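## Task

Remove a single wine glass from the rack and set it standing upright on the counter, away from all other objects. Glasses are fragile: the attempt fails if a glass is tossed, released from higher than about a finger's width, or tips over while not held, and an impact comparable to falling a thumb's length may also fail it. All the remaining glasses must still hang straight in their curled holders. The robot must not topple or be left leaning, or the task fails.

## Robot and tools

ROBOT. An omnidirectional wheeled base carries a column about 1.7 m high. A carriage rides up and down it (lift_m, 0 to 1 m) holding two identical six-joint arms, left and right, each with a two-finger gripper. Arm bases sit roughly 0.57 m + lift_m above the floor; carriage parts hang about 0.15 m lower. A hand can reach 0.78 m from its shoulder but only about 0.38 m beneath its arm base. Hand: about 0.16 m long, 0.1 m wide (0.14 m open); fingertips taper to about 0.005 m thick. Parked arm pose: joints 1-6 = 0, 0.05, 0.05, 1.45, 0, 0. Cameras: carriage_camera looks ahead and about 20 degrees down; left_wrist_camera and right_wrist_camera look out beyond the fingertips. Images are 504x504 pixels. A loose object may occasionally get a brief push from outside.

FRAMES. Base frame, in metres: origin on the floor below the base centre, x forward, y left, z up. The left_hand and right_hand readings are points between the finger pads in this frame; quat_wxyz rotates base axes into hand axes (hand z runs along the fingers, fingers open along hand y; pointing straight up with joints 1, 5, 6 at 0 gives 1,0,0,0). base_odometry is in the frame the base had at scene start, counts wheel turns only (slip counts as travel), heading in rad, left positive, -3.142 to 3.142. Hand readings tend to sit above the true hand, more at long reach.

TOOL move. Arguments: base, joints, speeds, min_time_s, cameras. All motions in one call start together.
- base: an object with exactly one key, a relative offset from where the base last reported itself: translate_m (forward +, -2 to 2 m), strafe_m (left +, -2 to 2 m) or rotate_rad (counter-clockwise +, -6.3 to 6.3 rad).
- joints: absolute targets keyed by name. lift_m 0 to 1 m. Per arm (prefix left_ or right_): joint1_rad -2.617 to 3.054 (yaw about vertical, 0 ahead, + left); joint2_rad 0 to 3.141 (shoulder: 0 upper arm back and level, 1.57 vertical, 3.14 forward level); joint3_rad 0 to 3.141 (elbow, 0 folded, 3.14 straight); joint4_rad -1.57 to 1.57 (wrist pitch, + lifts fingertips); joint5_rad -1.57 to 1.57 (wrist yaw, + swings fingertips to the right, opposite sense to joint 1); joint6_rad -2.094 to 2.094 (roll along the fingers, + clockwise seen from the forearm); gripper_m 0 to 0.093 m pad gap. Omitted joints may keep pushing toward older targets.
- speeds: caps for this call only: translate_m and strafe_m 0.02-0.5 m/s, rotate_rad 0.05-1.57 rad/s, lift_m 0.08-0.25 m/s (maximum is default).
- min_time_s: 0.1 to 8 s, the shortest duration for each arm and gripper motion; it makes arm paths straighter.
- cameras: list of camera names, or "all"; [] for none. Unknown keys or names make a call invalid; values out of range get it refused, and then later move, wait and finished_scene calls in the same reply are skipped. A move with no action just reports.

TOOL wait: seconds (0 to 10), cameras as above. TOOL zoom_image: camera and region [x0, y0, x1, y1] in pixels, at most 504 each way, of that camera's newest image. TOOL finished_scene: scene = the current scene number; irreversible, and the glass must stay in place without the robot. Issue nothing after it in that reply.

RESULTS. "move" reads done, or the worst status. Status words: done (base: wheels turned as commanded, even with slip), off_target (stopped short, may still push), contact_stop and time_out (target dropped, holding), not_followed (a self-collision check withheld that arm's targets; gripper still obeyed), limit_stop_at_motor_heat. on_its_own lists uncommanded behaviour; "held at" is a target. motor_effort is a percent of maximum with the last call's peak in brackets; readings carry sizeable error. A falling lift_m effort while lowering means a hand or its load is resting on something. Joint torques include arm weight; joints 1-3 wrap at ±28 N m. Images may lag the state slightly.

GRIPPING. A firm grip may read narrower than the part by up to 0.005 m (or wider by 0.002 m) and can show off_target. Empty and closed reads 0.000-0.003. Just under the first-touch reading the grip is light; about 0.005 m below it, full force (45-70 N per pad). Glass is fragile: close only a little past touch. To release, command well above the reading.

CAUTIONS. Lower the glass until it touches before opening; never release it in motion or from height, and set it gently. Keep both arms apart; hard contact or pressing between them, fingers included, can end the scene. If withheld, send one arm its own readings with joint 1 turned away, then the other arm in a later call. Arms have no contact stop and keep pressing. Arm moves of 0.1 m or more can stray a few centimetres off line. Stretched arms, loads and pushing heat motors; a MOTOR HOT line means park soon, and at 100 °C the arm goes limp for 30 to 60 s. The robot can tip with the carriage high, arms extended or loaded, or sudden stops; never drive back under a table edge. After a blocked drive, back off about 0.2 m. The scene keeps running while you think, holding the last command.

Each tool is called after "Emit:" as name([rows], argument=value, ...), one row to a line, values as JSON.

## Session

Emit:
move()

Emit:
zoom_image(camera="carriage_camera", region=[200, 150, 360, 290])

Scene clock: 0.00 s.
Joint torques (N m): no reading
base_odometry: x=+0.000 y=+0.000 heading=+0.000
base_status: not commanded
joint_positions: lift_m=+0.300 left_joint1_rad=+0.012 left_joint2_rad=+0.032 left_joint3_rad=+0.061 left_joint4_rad=+1.447 left_joint5_rad=-0.046 left_joint6_rad=+0.006 left_gripper_m=+0.09396 right_joint1_rad=-0.009 right_joint2_rad=+0.040 right_joint3_rad=+0.042 right_joint4_rad=+1.467 right_joint5_rad=+0.022 right_joint6_rad=-0.010 right_gripper_m=+0.09396
joint_status: not commanded
motor_effort: lift_m=+22 drive_wheels=-1
left_hand: x=+0.2545 y=+0.3237 z=+1.3209 quat_wxyz=(+0.999, -0.023, +0.047, +0.010) (m; base frame)
right_hand: x=+0.2578 y=-0.3195 z=+1.3166 quat_wxyz=(+0.999, +0.011, +0.051, -0.010) (m; base frame)
pictures: carriage_camera, left_wrist_camera, right_wrist_camera

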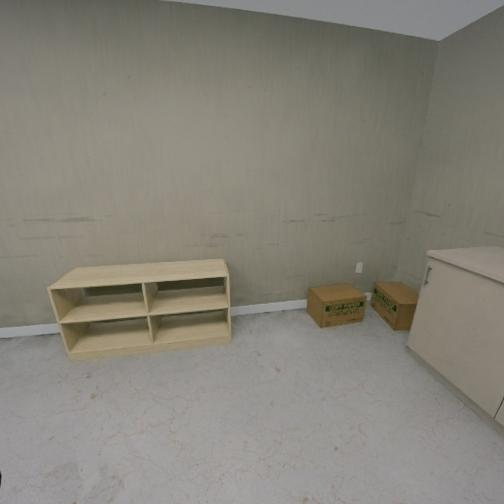

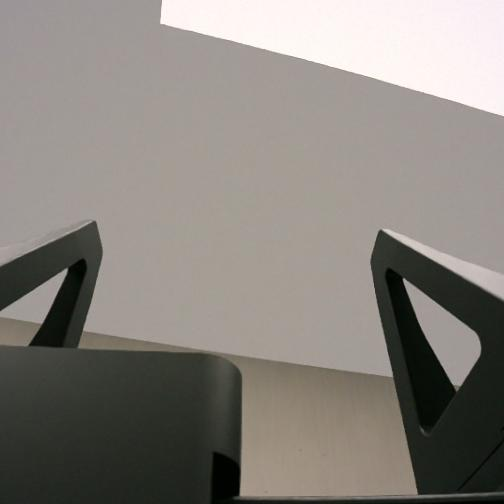

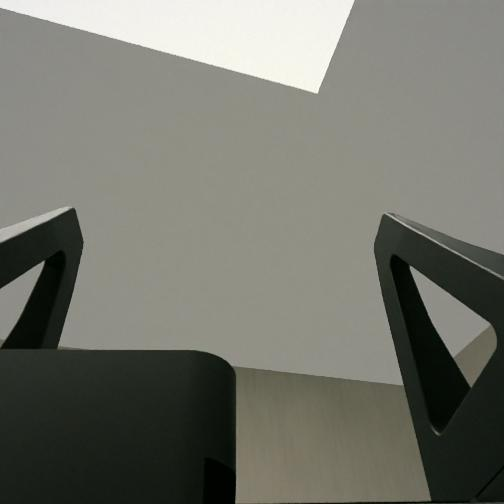

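Scaled by 3.150 from the camera's 504x504 image, which has a finer 720x720 frame.

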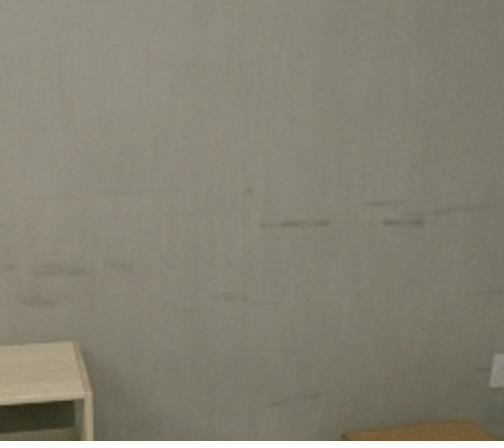

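Emit:
move(base={"rotate_rad": -1.0}, speeds={"rotate_rad": 0.6}, joints={"lift_m": 0.6}, cameras=["carriage_camera"])

Scene clock: 3.60 s.
Joint torques (N m): left_arm=[-0.31 4.29 6.6 -0.18 -0.02 0.07] | right_arm=[0.69 3.77 6.72 -0.17 -0.11 0.04]
move: done
base_odometry: x=+0.000 y=+0.000 heading=-1.000
base_status: done
joint_positions: lift_m=+0.600 left_joint1_rad=+0.012 left_joint2_rad=+0.032 left_joint3_rad=+0.061 left_joint4_rad=+1.447 left_joint5_rad=-0.046 left_joint6_rad=+0.006 left_gripper_m=+0.09396 right_joint1_rad=-0.009 right_joint2_rad=+0.040 right_joint3_rad=+0.042 right_joint4_rad=+1.467 right_joint5_rad=+0.022 right_joint6_rad=-0.010 right_gripper_m=+0.09396
joint_status: all done
motor_effort: lift_m=+24(28) drive_wheels=+1(6)
left_hand: x=+0.2545 y=+0.3237 z=+1.6208 quat_wxyz=(+0.999, -0.023, +0.047, +0.010) (m; base frame)
right_hand: x=+0.2579 y=-0.3195 z=+1.6164 quat_wxyz=(+0.999, +0.011, +0.051, -0.010) (m; base frame)
pictures: carriage_camera

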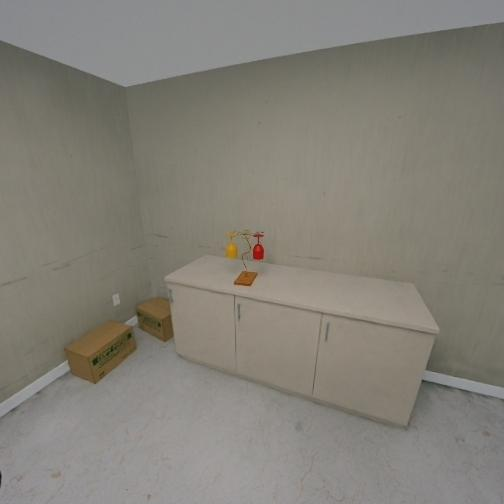

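Emit:
zoom_image(camera="carriage_camera", region=[205, 215, 285, 295])

Scaled by 6.300 from the camera's 504x504 image, which has a finer 720x720 frame.

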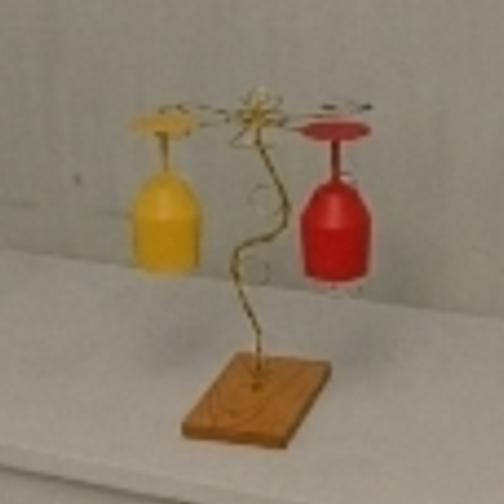

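Emit:
move(base={"rotate_rad": -0.39}, speeds={"rotate_rad": 0.5}, cameras=[])

Emit:
move(base={"strafe_m": 0.55}, speeds={"strafe_m": 0.2}, cameras=["carriage_camera"])

Scene clock: 7.83 s.
Joint torques (N m): left_arm=[-0.25 4.26 6.69 -0.2 -0.01 0.06] | right_arm=[0.58 3.78 6.82 -0.16 -0.11 0.04]
move: done
base_odometry: x=+0.000 y=+0.000 heading=-1.390
base_status: done
joint_positions: lift_m=+0.600 left_joint1_rad=+0.012 left_joint2_rad=+0.032 left_joint3_rad=+0.061 left_joint4_rad=+1.448 left_joint5_rad=-0.046 left_joint6_rad=+0.006 left_gripper_m=+0.09396 right_joint1_rad=-0.009 right_joint2_rad=+0.040 right_joint3_rad=+0.042 right_joint4_rad=+1.467 right_joint5_rad=+0.022 right_joint6_rad=-0.010 right_gripper_m=+0.09396
joint_status: not commanded
motor_effort: lift_m=+24(24) drive_wheels=+2(7)
left_hand: x=+0.2544 y=+0.3237 z=+1.6208 quat_wxyz=(+0.999, -0.023, +0.047, +0.010) (m; base frame)
right_hand: x=+0.2579 y=-0.3195 z=+1.6164 quat_wxyz=(+0.999, +0.011, +0.051, -0.010) (m; base frame)
pictures: none
No camera images: "cameras" was empty.

Scene clock: 11.67 s.
Joint torques (N m): left_arm=[-0.24 4.3 6.6 -0.23 -0.03 0.05] | right_arm=[0.69 3.79 6.69 -0.13 -0.11 0.06]
move: done
base_odometry: x=+0.541 y=+0.099 heading=-1.390
base_status: done
joint_positions: lift_m=+0.600 left_joint1_rad=+0.012 left_joint2_rad=+0.032 left_joint3_rad=+0.061 left_joint4_rad=+1.448 left_joint5_rad=-0.046 left_joint6_rad=+0.006 left_gripper_m=+0.09396 right_joint1_rad=-0.009 right_joint2_rad=+0.040 right_joint3_rad=+0.042 right_joint4_rad=+1.467 right_joint5_rad=+0.022 right_joint6_rad=-0.010 right_gripper_m=+0.09396
joint_status: not commanded
motor_effort: lift_m=+23(24) drive_wheels=-5(8)
left_hand: x=+0.2544 y=+0.3237 z=+1.6208 quat_wxyz=(+0.999, -0.023, +0.047, +0.010) (m; base frame)
right_hand: x=+0.2579 y=-0.3195 z=+1.6164 quat_wxyz=(+0.999, +0.011, +0.051, -0.010) (m; base frame)
pictures: carriage_camera

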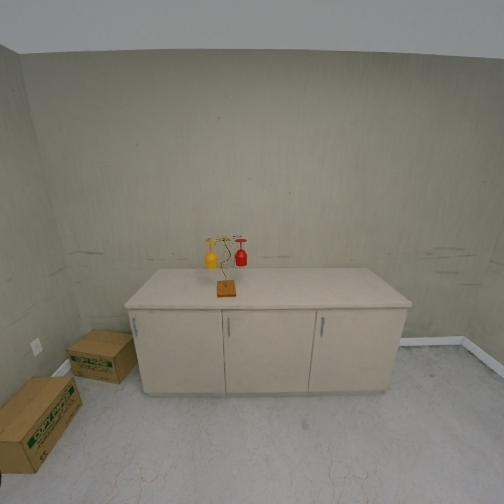

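Emit:
move(base={"translate_m": 0.6}, speeds={"translate_m": 0.2}, joints={"lift_m": 0.7}, cameras=["carriage_camera"])

Emit:
zoom_image(camera="carriage_camera", region=[160, 270, 280, 390])

Scene clock: 17.30 s.
Joint torques (N m): left_arm=[-0.31 4.29 6.58 -0.2 0.01 0.04] | right_arm=[0.62 3.79 6.53 -0.17 -0.12 0.02]
move: done
base_odometry: x=+0.649 y=-0.491 heading=-1.390
base_status: done
joint_positions: lift_m=+0.700 left_joint1_rad=+0.012 left_joint2_rad=+0.032 left_joint3_rad=+0.061 left_joint4_rad=+1.447 left_joint5_rad=-0.046 left_joint6_rad=+0.006 left_gripper_m=+0.09396 right_joint1_rad=-0.009 right_joint2_rad=+0.040 right_joint3_rad=+0.042 right_joint4_rad=+1.468 right_joint5_rad=+0.022 right_joint6_rad=-0.010 right_gripper_m=+0.09396
joint_status: all done
motor_effort: lift_m=+23(29) drive_wheels=-4(7)
left_hand: x=+0.2545 y=+0.3237 z=+1.7208 quat_wxyz=(+0.999, -0.023, +0.048, +0.010) (m; base frame)
right_hand: x=+0.2576 y=-0.3195 z=+1.7165 quat_wxyz=(+0.999, +0.011, +0.050, -0.010) (m; base frame)
pictures: carriage_camera

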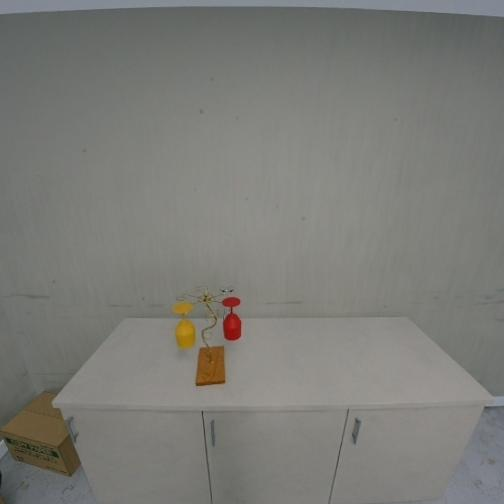

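Scaled by 4.200 from the camera's 504x504 image, which has a finer 720x720 frame.

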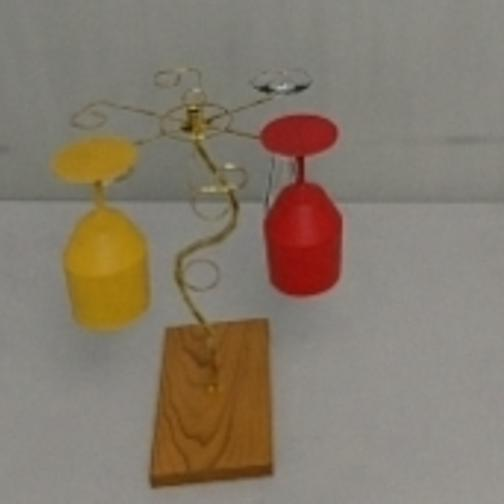

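Emit:
move(base={"translate_m": 0.27}, speeds={"translate_m": 0.12}, cameras=["carriage_camera"])

Emit:
move(joints={"left_joint1_rad": -0.05, "left_joint2_rad": 1.38, "left_joint3_rad": 1.33, "left_joint4_rad": -0.67, "left_joint5_rad": 0, "left_joint6_rad": 0}, min_time_s=5, cameras=["carriage_camera", "left_wrist_camera"])

Emit:
zoom_image(camera="left_wrist_camera", region=[100, 60, 400, 360])

Scene clock: 24.57 s.
Joint torques (N m): left_arm=[-0.21 4.23 6.71 -0.24 -0.03 0.08] | right_arm=[0.64 3.84 6.75 -0.15 -0.11 0.04]
move: done
base_odometry: x=+0.698 y=-0.757 heading=-1.390
base_status: done
joint_positions: lift_m=+0.700 left_joint1_rad=+0.012 left_joint2_rad=+0.032 left_joint3_rad=+0.061 left_joint4_rad=+1.447 left_joint5_rad=-0.046 left_joint6_rad=+0.006 left_gripper_m=+0.09396 right_joint1_rad=-0.009 right_joint2_rad=+0.040 right_joint3_rad=+0.042 right_joint4_rad=+1.468 right_joint5_rad=+0.022 right_joint6_rad=-0.010 right_gripper_m=+0.09396
joint_status: not commanded
motor_effort: lift_m=+23(24) drive_wheels=-3(8)
left_hand: x=+0.2545 y=+0.3237 z=+1.7208 quat_wxyz=(+0.999, -0.023, +0.048, +0.010) (m; base frame)
right_hand: x=+0.2576 y=-0.3195 z=+1.7165 quat_wxyz=(+0.999, +0.011, +0.050, -0.010) (m; base frame)
pictures: carriage_camera

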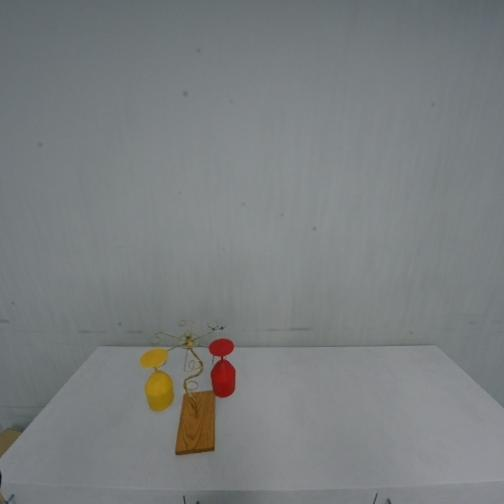

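Scene clock: 29.87 s.
Joint torques (N m): left_arm=[-0.98 -4.52 10.81 1.58 0.07 0.02] | right_arm=[0.64 3.77 6.84 -0.17 -0.1 0.04]
move: done
base_odometry: x=+0.698 y=-0.757 heading=-1.390
base_status: not commanded
joint_positions: lift_m=+0.700 left_joint1_rad=-0.042 left_joint2_rad=+1.366 left_joint3_rad=+1.304 left_joint4_rad=-0.657 left_joint5_rad=-0.011 left_joint6_rad=+0.006 left_gripper_m=+0.09396 right_joint1_rad=-0.009 right_joint2_rad=+0.040 right_joint3_rad=+0.042 right_joint4_rad=+1.468 right_joint5_rad=+0.022 right_joint6_rad=-0.010 right_gripper_m=+0.09396
joint_status: all done
motor_effort: lift_m=+23(24) drive_wheels=+1(3)
left_hand: x=+0.6326 y=+0.3006 z=+1.5383 quat_wxyz=(+0.413, +0.019, +0.911, -0.002) (m; base frame)
right_hand: x=+0.2576 y=-0.3195 z=+1.7165 quat_wxyz=(+0.999, +0.011, +0.050, -0.010) (m; base frame)
pictures: carriage_camera, left_wrist_camera

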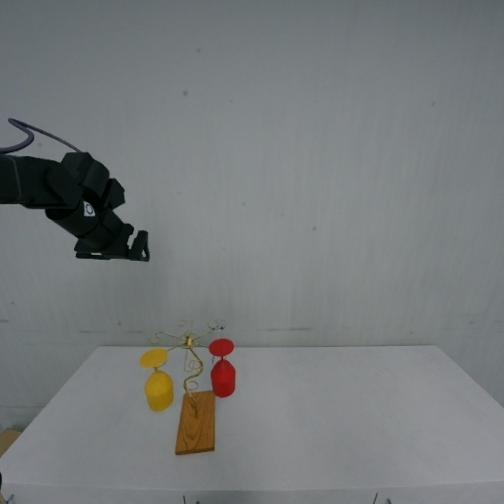

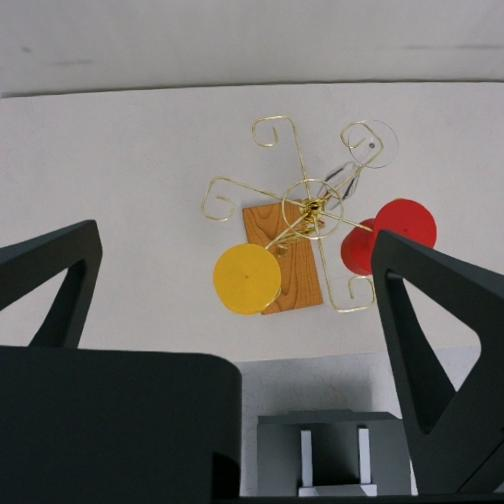

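Scaled by 1.680 from the camera's 504x504 image, which has a finer 720x720 frame.

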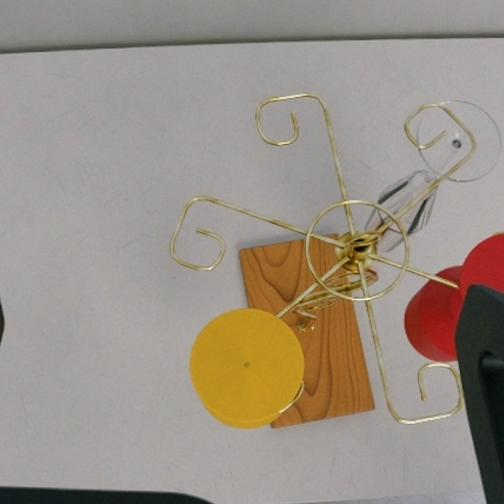

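Emit:
move(base={"translate_m": -0.095}, speeds={"translate_m": 0.1}, cameras=["left_wrist_camera"])

Emit:
zoom_image(camera="left_wrist_camera", region=[150, 60, 400, 310])

Scene clock: 41.13 s.
Joint torques (N m): left_arm=[-0.9 -5.04 10.67 1.65 0.08 -0.01] | right_arm=[0.59 3.78 6.71 -0.19 -0.11 0.03]
move: done
base_odometry: x=+0.681 y=-0.664 heading=-1.390
base_status: done
joint_positions: lift_m=+0.700 left_joint1_rad=-0.042 left_joint2_rad=+1.371 left_joint3_rad=+1.305 left_joint4_rad=-0.661 left_joint5_rad=-0.010 left_joint6_rad=+0.006 left_gripper_m=+0.09396 right_joint1_rad=-0.009 right_joint2_rad=+0.040 right_joint3_rad=+0.042 right_joint4_rad=+1.467 right_joint5_rad=+0.022 right_joint6_rad=-0.010 right_gripper_m=+0.09396
joint_status: not commanded
motor_effort: lift_m=+23(24) drive_wheels=-5(10)
left_hand: x=+0.6327 y=+0.3005 z=+1.5361 quat_wxyz=(+0.409, +0.020, +0.912, -0.003) (m; base frame)
right_hand: x=+0.2578 y=-0.3195 z=+1.7165 quat_wxyz=(+0.999, +0.011, +0.051, -0.010) (m; base frame)
pictures: left_wrist_camera

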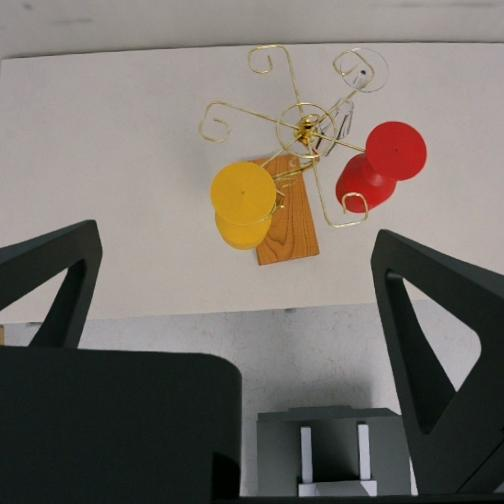

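Scaled by 2.016 from the camera's 504x504 image, which has a finer 720x720 frame.

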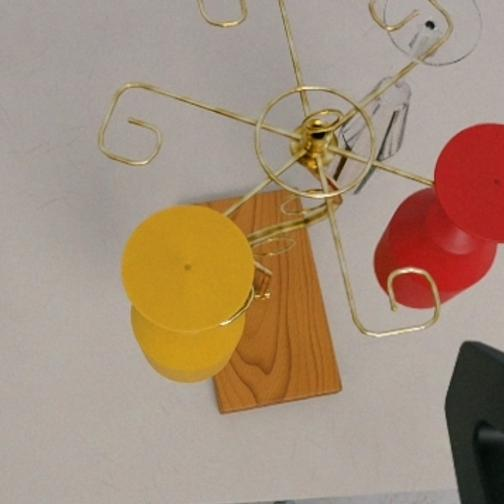

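Emit:
move(joints={"left_joint1_rad": 0.65, "left_joint2_rad": 2.285, "left_joint3_rad": 1.637, "left_joint4_rad": -0.929, "left_joint5_rad": 1.57, "left_joint6_rad": -1.57}, min_time_s=6, cameras=["carriage_camera", "left_wrist_camera"])

Emit:
move(joints={"lift_m": 0.46}, speeds={"lift_m": 0.1}, cameras=["carriage_camera", "left_wrist_camera"])

Scene clock: 48.90 s.
Joint torques (N m): left_arm=[0.27 -10.14 8.4 0.11 0.63 0] | right_arm=[0.64 3.79 6.83 -0.14 -0.11 0.05]
move: done
base_odometry: x=+0.681 y=-0.664 heading=-1.390
base_status: not commanded
joint_positions: lift_m=+0.700 left_joint1_rad=+0.642 left_joint2_rad=+2.263 left_joint3_rad=+1.616 left_joint4_rad=-0.919 left_joint5_rad=+1.544 left_joint6_rad=-1.560 left_gripper_m=+0.09397 right_joint1_rad=-0.009 right_joint2_rad=+0.040 right_joint3_rad=+0.042 right_joint4_rad=+1.467 right_joint5_rad=+0.022 right_joint6_rad=-0.010 right_gripper_m=+0.09396
joint_status: all done
joint sent to its limit — left_joint5_rad, upper limit.
motor_effort: lift_m=+24(24) drive_wheels=-5(6)
left_hand: x=+0.6726 y=+0.4280 z=+1.4233 quat_wxyz=(-0.308, -0.638, +0.326, -0.626) (m; base frame)
right_hand: x=+0.2578 y=-0.3195 z=+1.7165 quat_wxyz=(+0.999, +0.011, +0.051, -0.010) (m; base frame)
pictures: carriage_camera, left_wrist_camera

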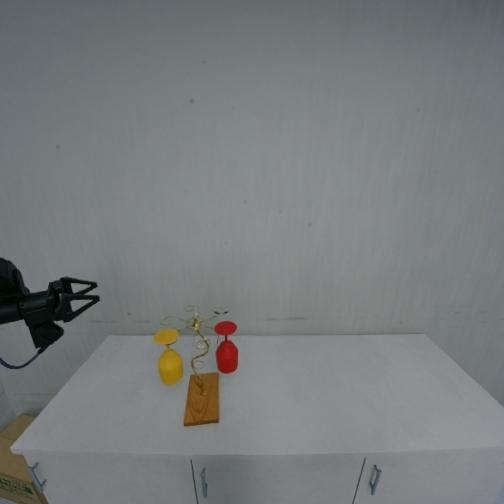

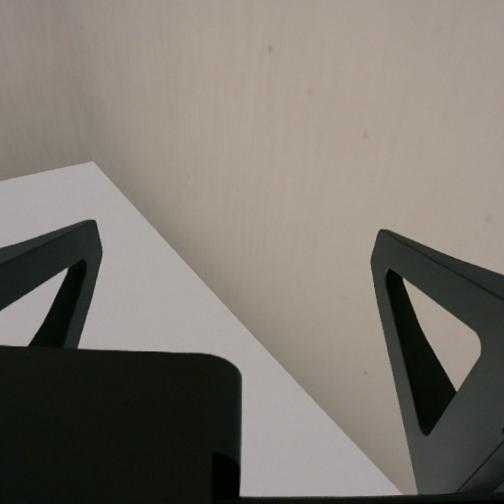

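Scene clock: 51.70 s.
Joint torques (N m): left_arm=[0.43 -10.97 7.62 0.19 0.63 0.03] | right_arm=[0.65 3.82 6.93 -0.2 -0.12 0.06]
move: done
base_odometry: x=+0.681 y=-0.664 heading=-1.390
base_status: not commanded
joint_positions: lift_m=+0.460 left_joint1_rad=+0.642 left_joint2_rad=+2.272 left_joint3_rad=+1.624 left_joint4_rad=-0.922 left_joint5_rad=+1.547 left_joint6_rad=-1.562 left_gripper_m=+0.09397 right_joint1_rad=-0.009 right_joint2_rad=+0.040 right_joint3_rad=+0.042 right_joint4_rad=+1.467 right_joint5_rad=+0.022 right_joint6_rad=-0.010 right_gripper_m=+0.09396
joint_status: all done
motor_effort: lift_m=+20(21) drive_wheels=-6(6)
left_hand: x=+0.6737 y=+0.4288 z=+1.1824 quat_wxyz=(-0.310, -0.638, +0.323, -0.626) (m; base frame)
right_hand: x=+0.2578 y=-0.3195 z=+1.4768 quat_wxyz=(+0.999, +0.011, +0.051, -0.010) (m; base frame)
pictures: carriage_camera, left_wrist_camera

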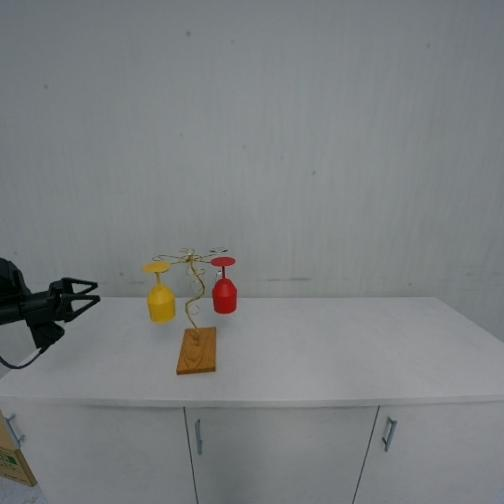

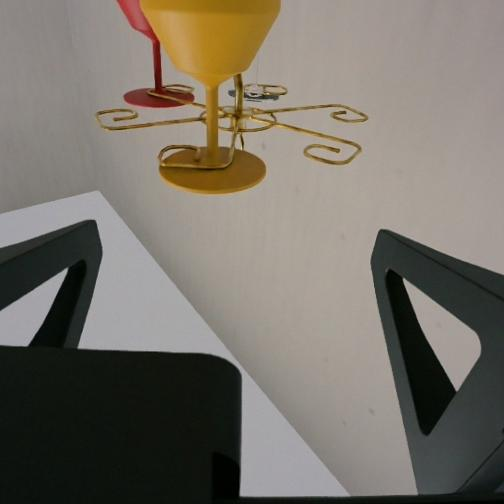

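Emit:
move(base={"strafe_m": -0.055}, speeds={"strafe_m": 0.05}, cameras=[])

Emit:
move(base={"translate_m": 0.03}, speeds={"translate_m": 0.05}, cameras=["carriage_camera", "left_wrist_camera"])

Emit:
zoom_image(camera="left_wrist_camera", region=[120, 30, 340, 250])

Scene clock: 55.17 s.
Joint torques (N m): left_arm=[-0.03 -11.14 7.77 0.19 0.63 -0.02] | right_arm=[0.66 3.84 6.82 -0.1 -0.13 0.06]
move: done
base_odometry: x=+0.627 y=-0.674 heading=-1.390
base_status: done
joint_positions: lift_m=+0.460 left_joint1_rad=+0.646 left_joint2_rad=+2.272 left_joint3_rad=+1.624 left_joint4_rad=-0.922 left_joint5_rad=+1.547 left_joint6_rad=-1.562 left_gripper_m=+0.09397 right_joint1_rad=-0.009 right_joint2_rad=+0.040 right_joint3_rad=+0.042 right_joint4_rad=+1.467 right_joint5_rad=+0.022 right_joint6_rad=-0.010 right_gripper_m=+0.09396
joint_status: not commanded
motor_effort: lift_m=+21(21) drive_wheels=+0(7)
left_hand: x=+0.6733 y=+0.4305 z=+1.1824 quat_wxyz=(-0.309, -0.639, +0.322, -0.627) (m; base frame)
right_hand: x=+0.2578 y=-0.3195 z=+1.4768 quat_wxyz=(+0.999, +0.011, +0.051, -0.010) (m; base frame)
pictures: none
No camera images: "cameras" was empty.

Scene clock: 56.33 s.
Joint torques (N m): left_arm=[0.02 -10.99 7.73 0.16 0.59 -0.01] | right_arm=[0.64 3.77 6.91 -0.19 -0.11 0.05]
move: done
base_odometry: x=+0.632 y=-0.703 heading=-1.390
base_status: done
joint_positions: lift_m=+0.460 left_joint1_rad=+0.647 left_joint2_rad=+2.272 left_joint3_rad=+1.624 left_joint4_rad=-0.924 left_joint5_rad=+1.547 left_joint6_rad=-1.562 left_gripper_m=+0.09397 right_joint1_rad=-0.009 right_joint2_rad=+0.040 right_joint3_rad=+0.042 right_joint4_rad=+1.467 right_joint5_rad=+0.022 right_joint6_rad=-0.010 right_gripper_m=+0.09396
joint_status: not commanded
motor_effort: lift_m=+21(21) drive_wheels=+2(8)
left_hand: x=+0.6731 y=+0.4307 z=+1.1824 quat_wxyz=(-0.309, -0.639, +0.321, -0.627) (m; base frame)
right_hand: x=+0.2578 y=-0.3195 z=+1.4768 quat_wxyz=(+0.999, +0.011, +0.051, -0.010) (m; base frame)
pictures: carriage_camera, left_wrist_camera

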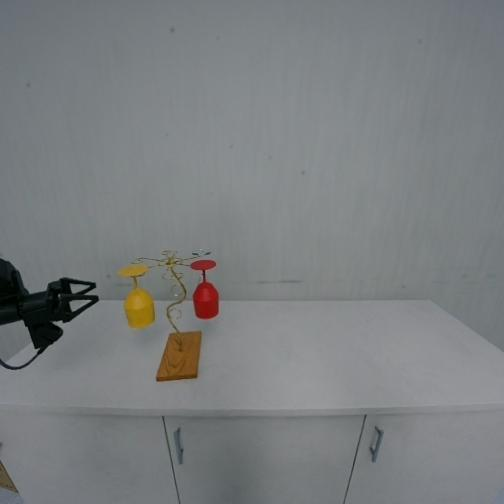

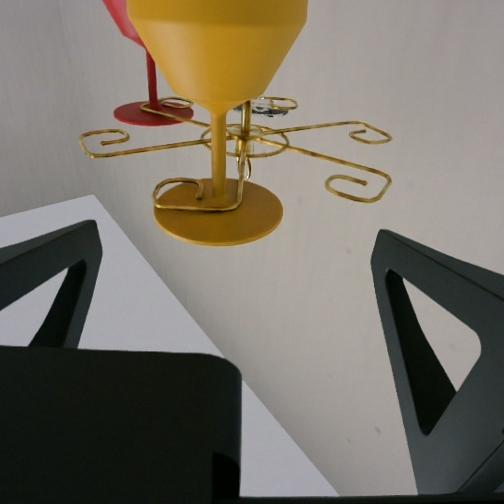

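Scaled by 2.291 from the camera's 504x504 image, which has a finer 720x720 frame.

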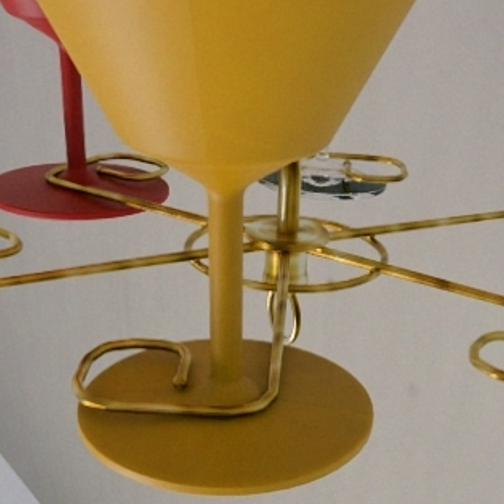

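Emit:
move(base={"strafe_m": -0.045}, speeds={"strafe_m": 0.05}, joints={"lift_m": 0.458}, cameras=[])

Emit:
move(base={"translate_m": 0.03}, speeds={"translate_m": 0.04}, cameras=["carriage_camera", "left_wrist_camera"])

Emit:
zoom_image(camera="left_wrist_camera", region=[120, 80, 370, 330])

Scene clock: 62.30 s.
Joint torques (N m): left_arm=[-0.1 -11.3 7.58 0.13 0.59 -0.03] | right_arm=[0.58 3.74 6.82 -0.16 -0.11 0.04]
move: done
base_odometry: x=+0.588 y=-0.711 heading=-1.390
base_status: done
joint_positions: lift_m=+0.458 left_joint1_rad=+0.647 left_joint2_rad=+2.274 left_joint3_rad=+1.624 left_joint4_rad=-0.924 left_joint5_rad=+1.548 left_joint6_rad=-1.562 left_gripper_m=+0.09397 right_joint1_rad=-0.009 right_joint2_rad=+0.040 right_joint3_rad=+0.042 right_joint4_rad=+1.467 right_joint5_rad=+0.022 right_joint6_rad=-0.010 right_gripper_m=+0.09396
joint_status: all done
motor_effort: lift_m=+20(20) drive_wheels=+0(5)
left_hand: x=+0.6731 y=+0.4311 z=+1.1801 quat_wxyz=(-0.310, -0.639, +0.320, -0.627) (m; base frame)
right_hand: x=+0.2578 y=-0.3195 z=+1.4749 quat_wxyz=(+0.999, +0.011, +0.051, -0.010) (m; base frame)
pictures: none
No camera images: "cameras" was empty.

Scene clock: 63.60 s.
Joint torques (N m): left_arm=[-0.16 -11.28 7.76 0.2 0.56 -0.04] | right_arm=[0.59 3.6 6.58 -0.16 -0.11 0.04]
move: done
base_odometry: x=+0.593 y=-0.741 heading=-1.390
base_status: done
joint_positions: lift_m=+0.458 left_joint1_rad=+0.649 left_joint2_rad=+2.274 left_joint3_rad=+1.624 left_joint4_rad=-0.925 left_joint5_rad=+1.548 left_joint6_rad=-1.562 left_gripper_m=+0.09397 right_joint1_rad=-0.009 right_joint2_rad=+0.040 right_joint3_rad=+0.042 right_joint4_rad=+1.467 right_joint5_rad=+0.022 right_joint6_rad=-0.010 right_gripper_m=+0.09396
joint_status: not commanded
motor_effort: lift_m=+20(20) drive_wheels=+2(7)
left_hand: x=+0.6729 y=+0.4316 z=+1.1801 quat_wxyz=(-0.309, -0.640, +0.320, -0.627) (m; base frame)
right_hand: x=+0.2578 y=-0.3195 z=+1.4749 quat_wxyz=(+0.999, +0.011, +0.051, -0.010) (m; base frame)
pictures: carriage_camera, left_wrist_camera

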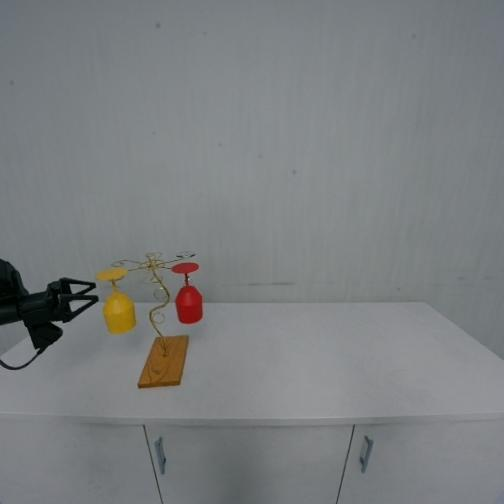

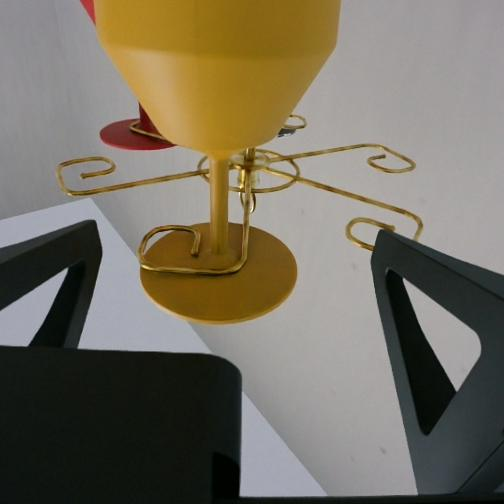

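Scaled by 2.016 from the camera's 504x504 image, which has a finer 720x720 frame.

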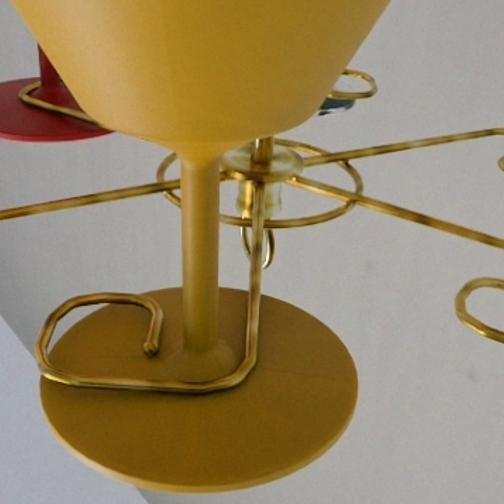

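Emit:
move(base={"strafe_m": -0.027}, speeds={"strafe_m": 0.03}, cameras=[])

Emit:
move(base={"translate_m": 0.014}, speeds={"translate_m": 0.03}, cameras=["carriage_camera", "left_wrist_camera"])

Emit:
zoom_image(camera="left_wrist_camera", region=[120, 120, 370, 360])

Scene clock: 66.77 s.
Joint torques (N m): left_arm=[-0.35 -11.43 7.75 0.17 0.58 0] | right_arm=[0.61 3.81 6.78 -0.15 -0.11 0.04]
move: done
base_odometry: x=+0.567 y=-0.746 heading=-1.390
base_status: done
joint_positions: lift_m=+0.458 left_joint1_rad=+0.650 left_joint2_rad=+2.274 left_joint3_rad=+1.624 left_joint4_rad=-0.925 left_joint5_rad=+1.548 left_joint6_rad=-1.562 left_gripper_m=+0.09397 right_joint1_rad=-0.009 right_joint2_rad=+0.040 right_joint3_rad=+0.042 right_joint4_rad=+1.467 right_joint5_rad=+0.022 right_joint6_rad=-0.010 right_gripper_m=+0.09396
joint_status: not commanded
motor_effort: lift_m=+20(20) drive_wheels=+0(5)
left_hand: x=+0.6728 y=+0.4321 z=+1.1801 quat_wxyz=(-0.309, -0.640, +0.319, -0.627) (m; base frame)
right_hand: x=+0.2578 y=-0.3195 z=+1.4749 quat_wxyz=(+0.999, +0.011, +0.051, -0.010) (m; base frame)
pictures: none
No camera images: "cameras" was empty.

Scene clock: 67.67 s.
Joint torques (N m): left_arm=[-0.59 -11.3 7.65 0.18 0.58 -0.05] | right_arm=[0.65 3.77 6.75 -0.16 -0.11 0.04]
move: done
base_odometry: x=+0.569 y=-0.760 heading=-1.391
base_status: done
joint_positions: lift_m=+0.458 left_joint1_rad=+0.651 left_joint2_rad=+2.274 left_joint3_rad=+1.624 left_joint4_rad=-0.926 left_joint5_rad=+1.548 left_joint6_rad=-1.562 left_gripper_m=+0.09397 right_joint1_rad=-0.009 right_joint2_rad=+0.040 right_joint3_rad=+0.042 right_joint4_rad=+1.467 right_joint5_rad=+0.022 right_joint6_rad=-0.010 right_gripper_m=+0.09396
joint_status: not commanded
motor_effort: lift_m=+20(20) drive_wheels=-4(5)
left_hand: x=+0.6727 y=+0.4324 z=+1.1801 quat_wxyz=(-0.309, -0.640, +0.319, -0.627) (m; base frame)
right_hand: x=+0.2578 y=-0.3195 z=+1.4749 quat_wxyz=(+0.999, +0.011, +0.051, -0.010) (m; base frame)
pictures: carriage_camera, left_wrist_camera

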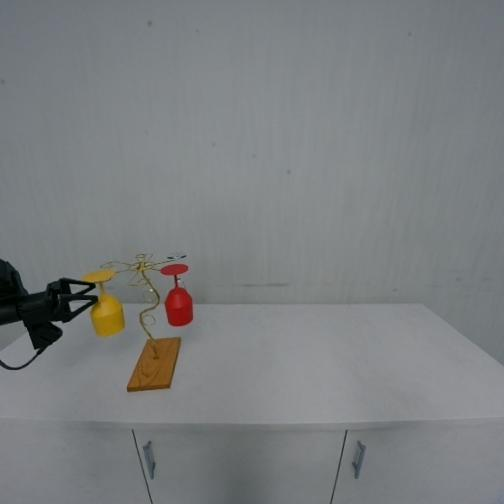

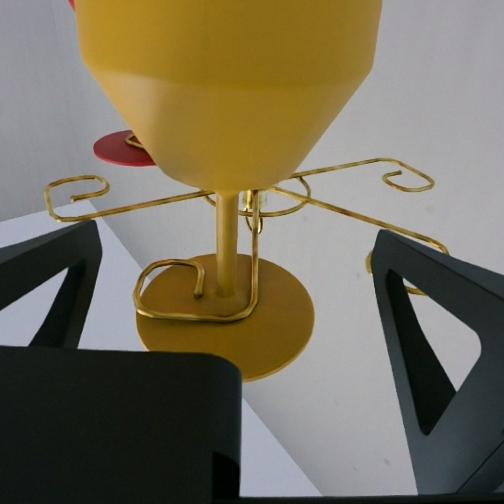

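Scaled by 2.016 from the camera's 504x504 image, which has a finer 720x720 frame.

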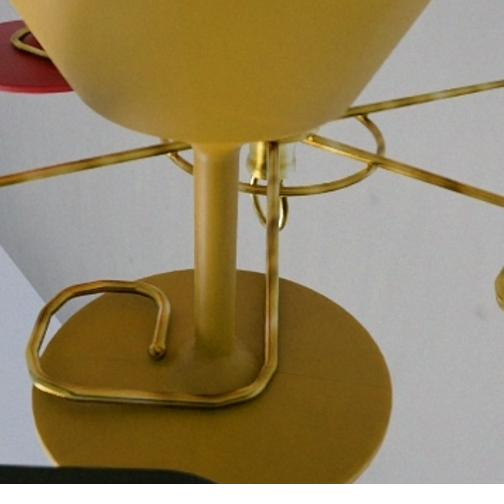

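Emit:
move(base={"strafe_m": -0.0225}, speeds={"strafe_m": 0.03}, cameras=[])

Emit:
move(base={"translate_m": 0.0115}, speeds={"translate_m": 0.03}, cameras=["carriage_camera", "left_wrist_camera"])

Emit:
zoom_image(camera="left_wrist_camera", region=[120, 140, 370, 380])

Scene clock: 70.13 s.
Joint torques (N m): left_arm=[-0.61 -11.21 7.71 0.22 0.55 -0.02] | right_arm=[0.58 3.85 6.78 -0.17 -0.14 0.04]
move: done
base_odometry: x=+0.547 y=-0.764 heading=-1.390
base_status: done
joint_positions: lift_m=+0.458 left_joint1_rad=+0.651 left_joint2_rad=+2.274 left_joint3_rad=+1.624 left_joint4_rad=-0.926 left_joint5_rad=+1.548 left_joint6_rad=-1.562 left_gripper_m=+0.09397 right_joint1_rad=-0.009 right_joint2_rad=+0.040 right_joint3_rad=+0.042 right_joint4_rad=+1.467 right_joint5_rad=+0.022 right_joint6_rad=-0.010 right_gripper_m=+0.09396
joint_status: not commanded
motor_effort: lift_m=+20(20) drive_wheels=+0(6)
left_hand: x=+0.6726 y=+0.4326 z=+1.1801 quat_wxyz=(-0.309, -0.640, +0.319, -0.627) (m; base frame)
right_hand: x=+0.2578 y=-0.3195 z=+1.4749 quat_wxyz=(+0.999, +0.011, +0.051, -0.010) (m; base frame)
pictures: none
No camera images: "cameras" was empty.

Scene clock: 71.03 s.
Joint torques (N m): left_arm=[-0.44 -11.04 7.61 0.21 0.56 0] | right_arm=[0.65 3.73 6.83 -0.15 -0.11 0.04]
move: done
base_odometry: x=+0.549 y=-0.775 heading=-1.391
base_status: done
joint_positions: lift_m=+0.458 left_joint1_rad=+0.651 left_joint2_rad=+2.274 left_joint3_rad=+1.624 left_joint4_rad=-0.927 left_joint5_rad=+1.548 left_joint6_rad=-1.562 left_gripper_m=+0.09397 right_joint1_rad=-0.009 right_joint2_rad=+0.040 right_joint3_rad=+0.042 right_joint4_rad=+1.466 right_joint5_rad=+0.022 right_joint6_rad=-0.010 right_gripper_m=+0.09396
joint_status: not commanded
motor_effort: lift_m=+20(20) drive_wheels=+1(5)
left_hand: x=+0.6725 y=+0.4327 z=+1.1801 quat_wxyz=(-0.309, -0.640, +0.318, -0.627) (m; base frame)
right_hand: x=+0.2580 y=-0.3195 z=+1.4749 quat_wxyz=(+0.999, +0.011, +0.051, -0.010) (m; base frame)
pictures: carriage_camera, left_wrist_camera

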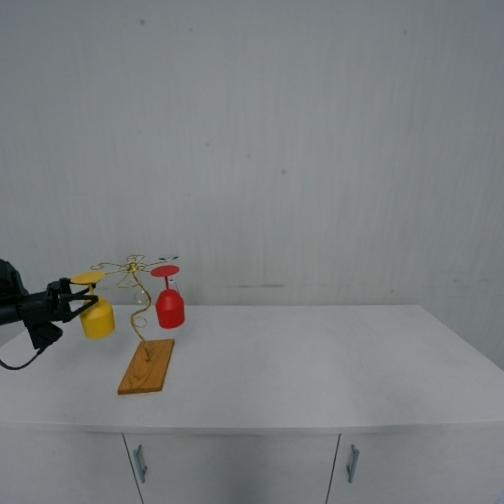

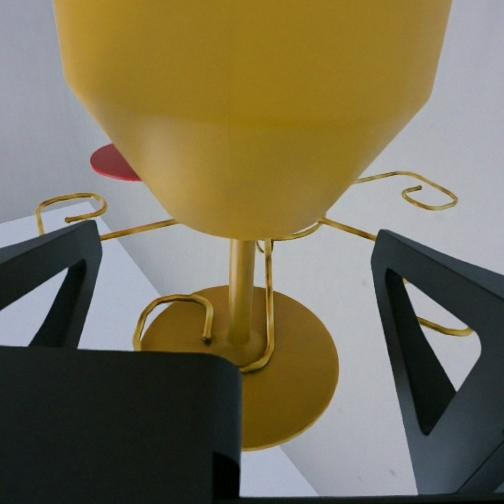

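Scaled by 2.016 from the camera's 504x504 image, which has a finer 720x720 frame.

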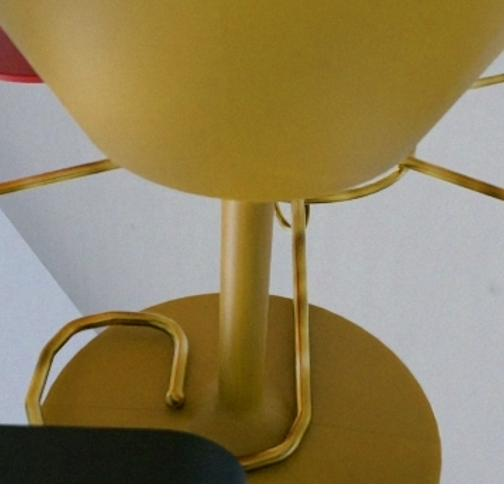

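Emit:
move(joints={"left_gripper_m": 0.018, "lift_m": 0.459}, min_time_s=4, cameras=["left_wrist_camera"])

Emit:
zoom_image(camera="left_wrist_camera", region=[140, 180, 340, 380])

Scene clock: 76.40 s.
Joint torques (N m): left_arm=[-0.32 -11.08 7.76 0.19 0.58 -0.05] | right_arm=[0.62 3.78 6.78 -0.15 -0.11 0.05]
move: done
base_odometry: x=+0.549 y=-0.775 heading=-1.391
base_status: not commanded
joint_positions: lift_m=+0.459 left_joint1_rad=+0.651 left_joint2_rad=+2.274 left_joint3_rad=+1.624 left_joint4_rad=-0.927 left_joint5_rad=+1.548 left_joint6_rad=-1.562 left_gripper_m=+0.01809 right_joint1_rad=-0.009 right_joint2_rad=+0.040 right_joint3_rad=+0.042 right_joint4_rad=+1.466 right_joint5_rad=+0.022 right_joint6_rad=-0.010 right_gripper_m=+0.09396
joint_status: all done
motor_effort: lift_m=+24(26) drive_wheels=+1(1)
left_hand: x=+0.6725 y=+0.4327 z=+1.1806 quat_wxyz=(-0.309, -0.640, +0.318, -0.627) (m; base frame)
right_hand: x=+0.2580 y=-0.3195 z=+1.4754 quat_wxyz=(+0.999, +0.011, +0.051, -0.010) (m; base frame)
pictures: left_wrist_camera

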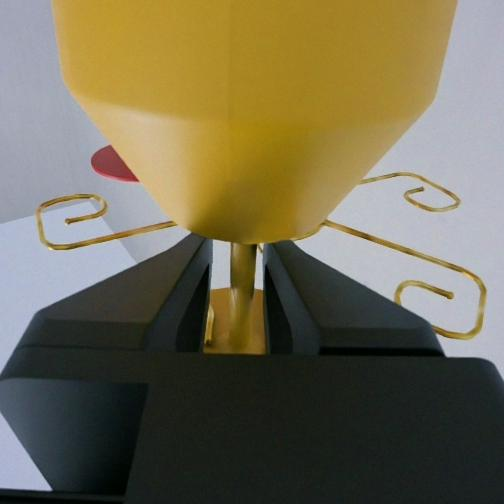

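Scaled by 2.520 from the camera's 504x504 image, which has a finer 720x720 frame.

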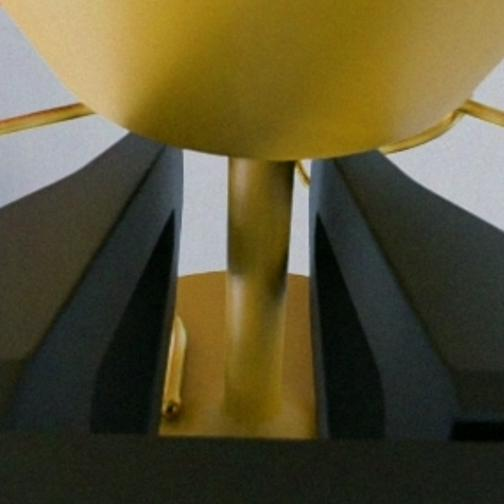

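Emit:
move(base={"translate_m": 0.002}, speeds={"translate_m": 0.02}, joints={"lift_m": 0.461}, cameras=[])

Emit:
move(joints={"left_gripper_m": 0.005}, min_time_s=5, cameras=["left_wrist_camera"])

Emit:
move(joints={"left_gripper_m": 0.001}, min_time_s=2, cameras=["carriage_camera", "left_wrist_camera"])

Emit:
zoom_image(camera="carriage_camera", region=[40, 240, 160, 360])

Scene clock: 78.90 s.
Joint torques (N m): left_arm=[-0.28 -11.45 7.58 0.18 0.56 -0.03] | right_arm=[0.65 3.66 6.75 -0.15 -0.13 0.05]
move: done
base_odometry: x=+0.549 y=-0.777 heading=-1.391
base_status: done
joint_positions: lift_m=+0.461 left_joint1_rad=+0.651 left_joint2_rad=+2.274 left_joint3_rad=+1.626 left_joint4_rad=-0.927 left_joint5_rad=+1.551 left_joint6_rad=-1.562 left_gripper_m=+0.01809 right_joint1_rad=-0.009 right_joint2_rad=+0.040 right_joint3_rad=+0.042 right_joint4_rad=+1.466 right_joint5_rad=+0.022 right_joint6_rad=-0.010 right_gripper_m=+0.09396
joint_status: all done
motor_effort: lift_m=+24(27) drive_wheels=-4(6)
left_hand: x=+0.6728 y=+0.4329 z=+1.1832 quat_wxyz=(-0.309, -0.639, +0.318, -0.628) (m; base frame)
right_hand: x=+0.2581 y=-0.3195 z=+1.4773 quat_wxyz=(+0.999, +0.011, +0.051, -0.010) (m; base frame)
pictures: none
No camera images: "cameras" was empty.

Scene clock: 84.20 s.
Joint torques (N m): left_arm=[-0.25 -11.19 7.51 0.2 0.56 -0.03] | right_arm=[0.69 3.79 6.78 -0.14 -0.12 0.04]
move: done
base_odometry: x=+0.549 y=-0.777 heading=-1.391
base_status: not commanded
joint_positions: lift_m=+0.461 left_joint1_rad=+0.651 left_joint2_rad=+2.274 left_joint3_rad=+1.626 left_joint4_rad=-0.927 left_joint5_rad=+1.551 left_joint6_rad=-1.562 left_gripper_m=+0.00712 right_joint1_rad=-0.009 right_joint2_rad=+0.040 right_joint3_rad=+0.042 right_joint4_rad=+1.466 right_joint5_rad=+0.022 right_joint6_rad=-0.010 right_gripper_m=+0.09396
joint_status: all done
motor_effort: lift_m=+24(25) drive_wheels=+1(4)
left_hand: x=+0.6728 y=+0.4329 z=+1.1832 quat_wxyz=(-0.309, -0.639, +0.318, -0.628) (m; base frame)
right_hand: x=+0.2581 y=-0.3195 z=+1.4773 quat_wxyz=(+0.999, +0.011, +0.051, -0.010) (m; base frame)
pictures: left_wrist_camera

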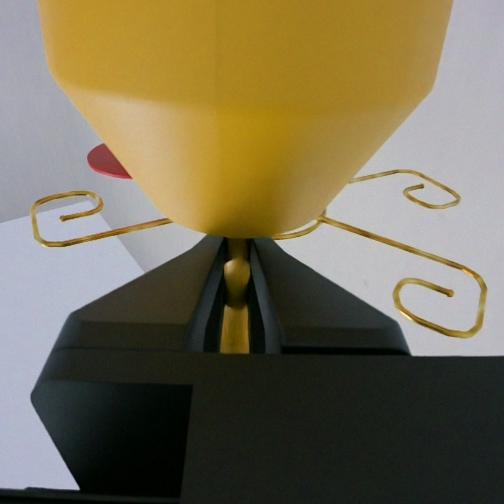

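Scene clock: 86.50 s.
Joint torques (N m): left_arm=[-0.38 -11.07 7.49 0.2 0.58 0] | right_arm=[0.61 3.79 6.76 -0.15 -0.11 0.05]
move: off_target
base_odometry: x=+0.549 y=-0.777 heading=-1.391
base_status: not commanded
joint_positions: lift_m=+0.461 left_joint1_rad=+0.651 left_joint2_rad=+2.274 left_joint3_rad=+1.626 left_joint4_rad=-0.927 left_joint5_rad=+1.551 left_joint6_rad=-1.562 left_gripper_m=+0.00712 right_joint1_rad=-0.009 right_joint2_rad=+0.040 right_joint3_rad=+0.042 right_joint4_rad=+1.466 right_joint5_rad=+0.022 right_joint6_rad=-0.010 right_gripper_m=+0.09396
joint_status: left_gripper_m off_target (ended at +0.00712, target +0.00100)
motor_effort: lift_m=+24(25) drive_wheels=+1(1)
left_hand: x=+0.6728 y=+0.4329 z=+1.1832 quat_wxyz=(-0.309, -0.639, +0.318, -0.628) (m; base frame)
right_hand: x=+0.2581 y=-0.3195 z=+1.4773 quat_wxyz=(+0.999, +0.011, +0.051, -0.010) (m; base frame)
pictures: carriage_camera, left_wrist_camera

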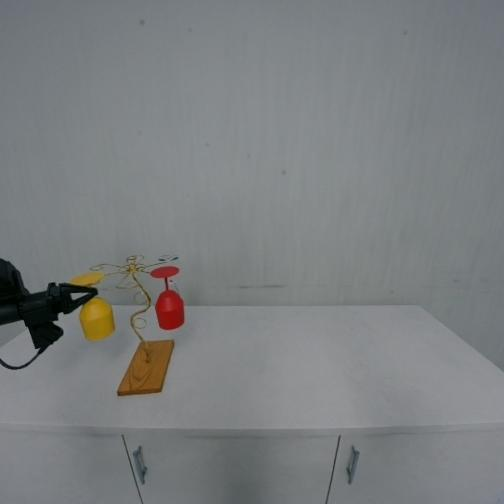

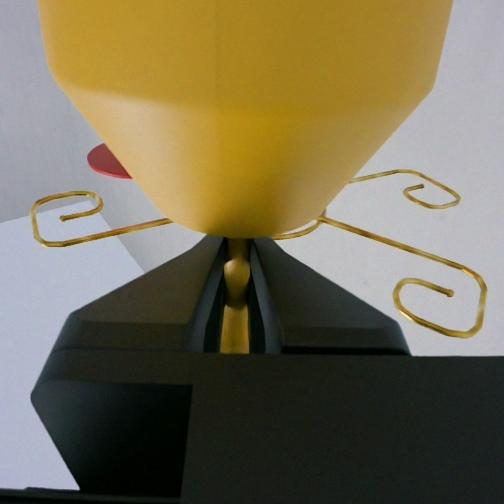

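Scaled by 4.200 from the camera's 504x504 image, which has a finer 720x720 frame.

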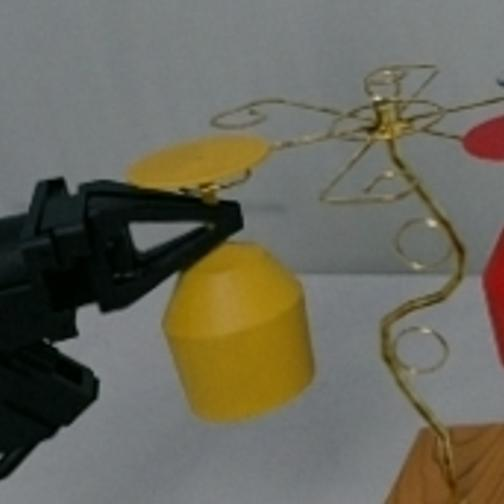

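Emit:
move(joints={"lift_m": 0.468}, speeds={"lift_m": 0.08}, cameras=["carriage_camera", "left_wrist_camera"])

Emit:
zoom_image(camera="carriage_camera", region=[60, 250, 150, 340])

Scene clock: 88.40 s.
Joint torques (N m): left_arm=[-0.38 -11.3 7.27 0.24 0.58 -0.02] | right_arm=[0.59 3.73 6.78 -0.16 -0.11 0.05]
move: done
base_odometry: x=+0.549 y=-0.777 heading=-1.391
base_status: not commanded
joint_positions: lift_m=+0.468 left_joint1_rad=+0.651 left_joint2_rad=+2.277 left_joint3_rad=+1.628 left_joint4_rad=-0.928 left_joint5_rad=+1.548 left_joint6_rad=-1.562 left_gripper_m=+0.00712 right_joint1_rad=-0.009 right_joint2_rad=+0.040 right_joint3_rad=+0.042 right_joint4_rad=+1.466 right_joint5_rad=+0.022 right_joint6_rad=-0.010 right_gripper_m=+0.09396
joint_status: all done
motor_effort: lift_m=+24(28) drive_wheels=+1(4)
left_hand: x=+0.6730 y=+0.4331 z=+1.1894 quat_wxyz=(-0.309, -0.640, +0.318, -0.627) (m; base frame)
right_hand: x=+0.2581 y=-0.3195 z=+1.4844 quat_wxyz=(+0.999, +0.011, +0.051, -0.010) (m; base frame)
pictures: carriage_camera, left_wrist_camera

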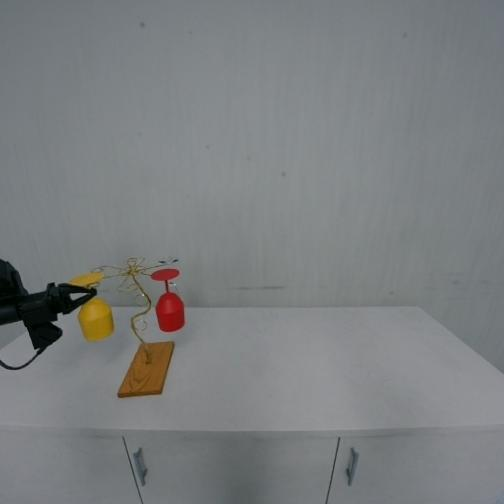

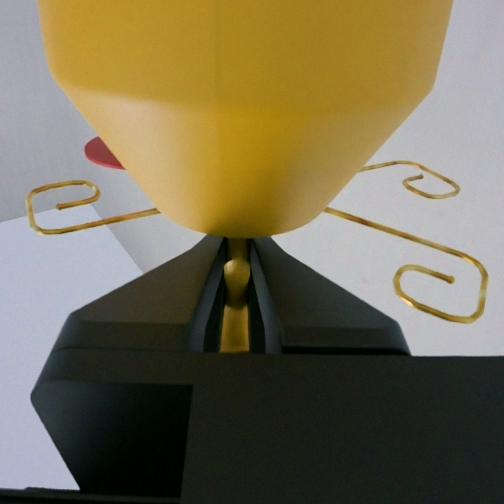

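Scaled by 5.600 from the camera's 504x504 image, which has a finer 720x720 frame.

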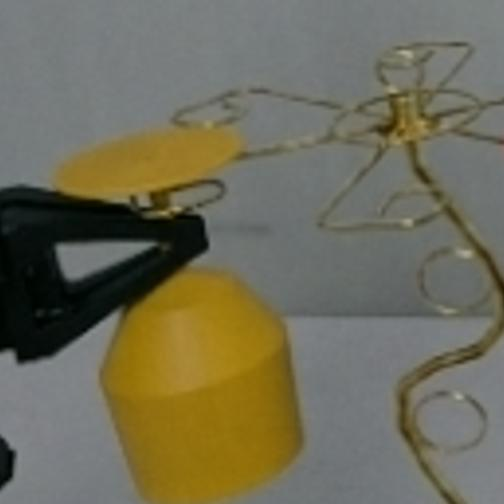

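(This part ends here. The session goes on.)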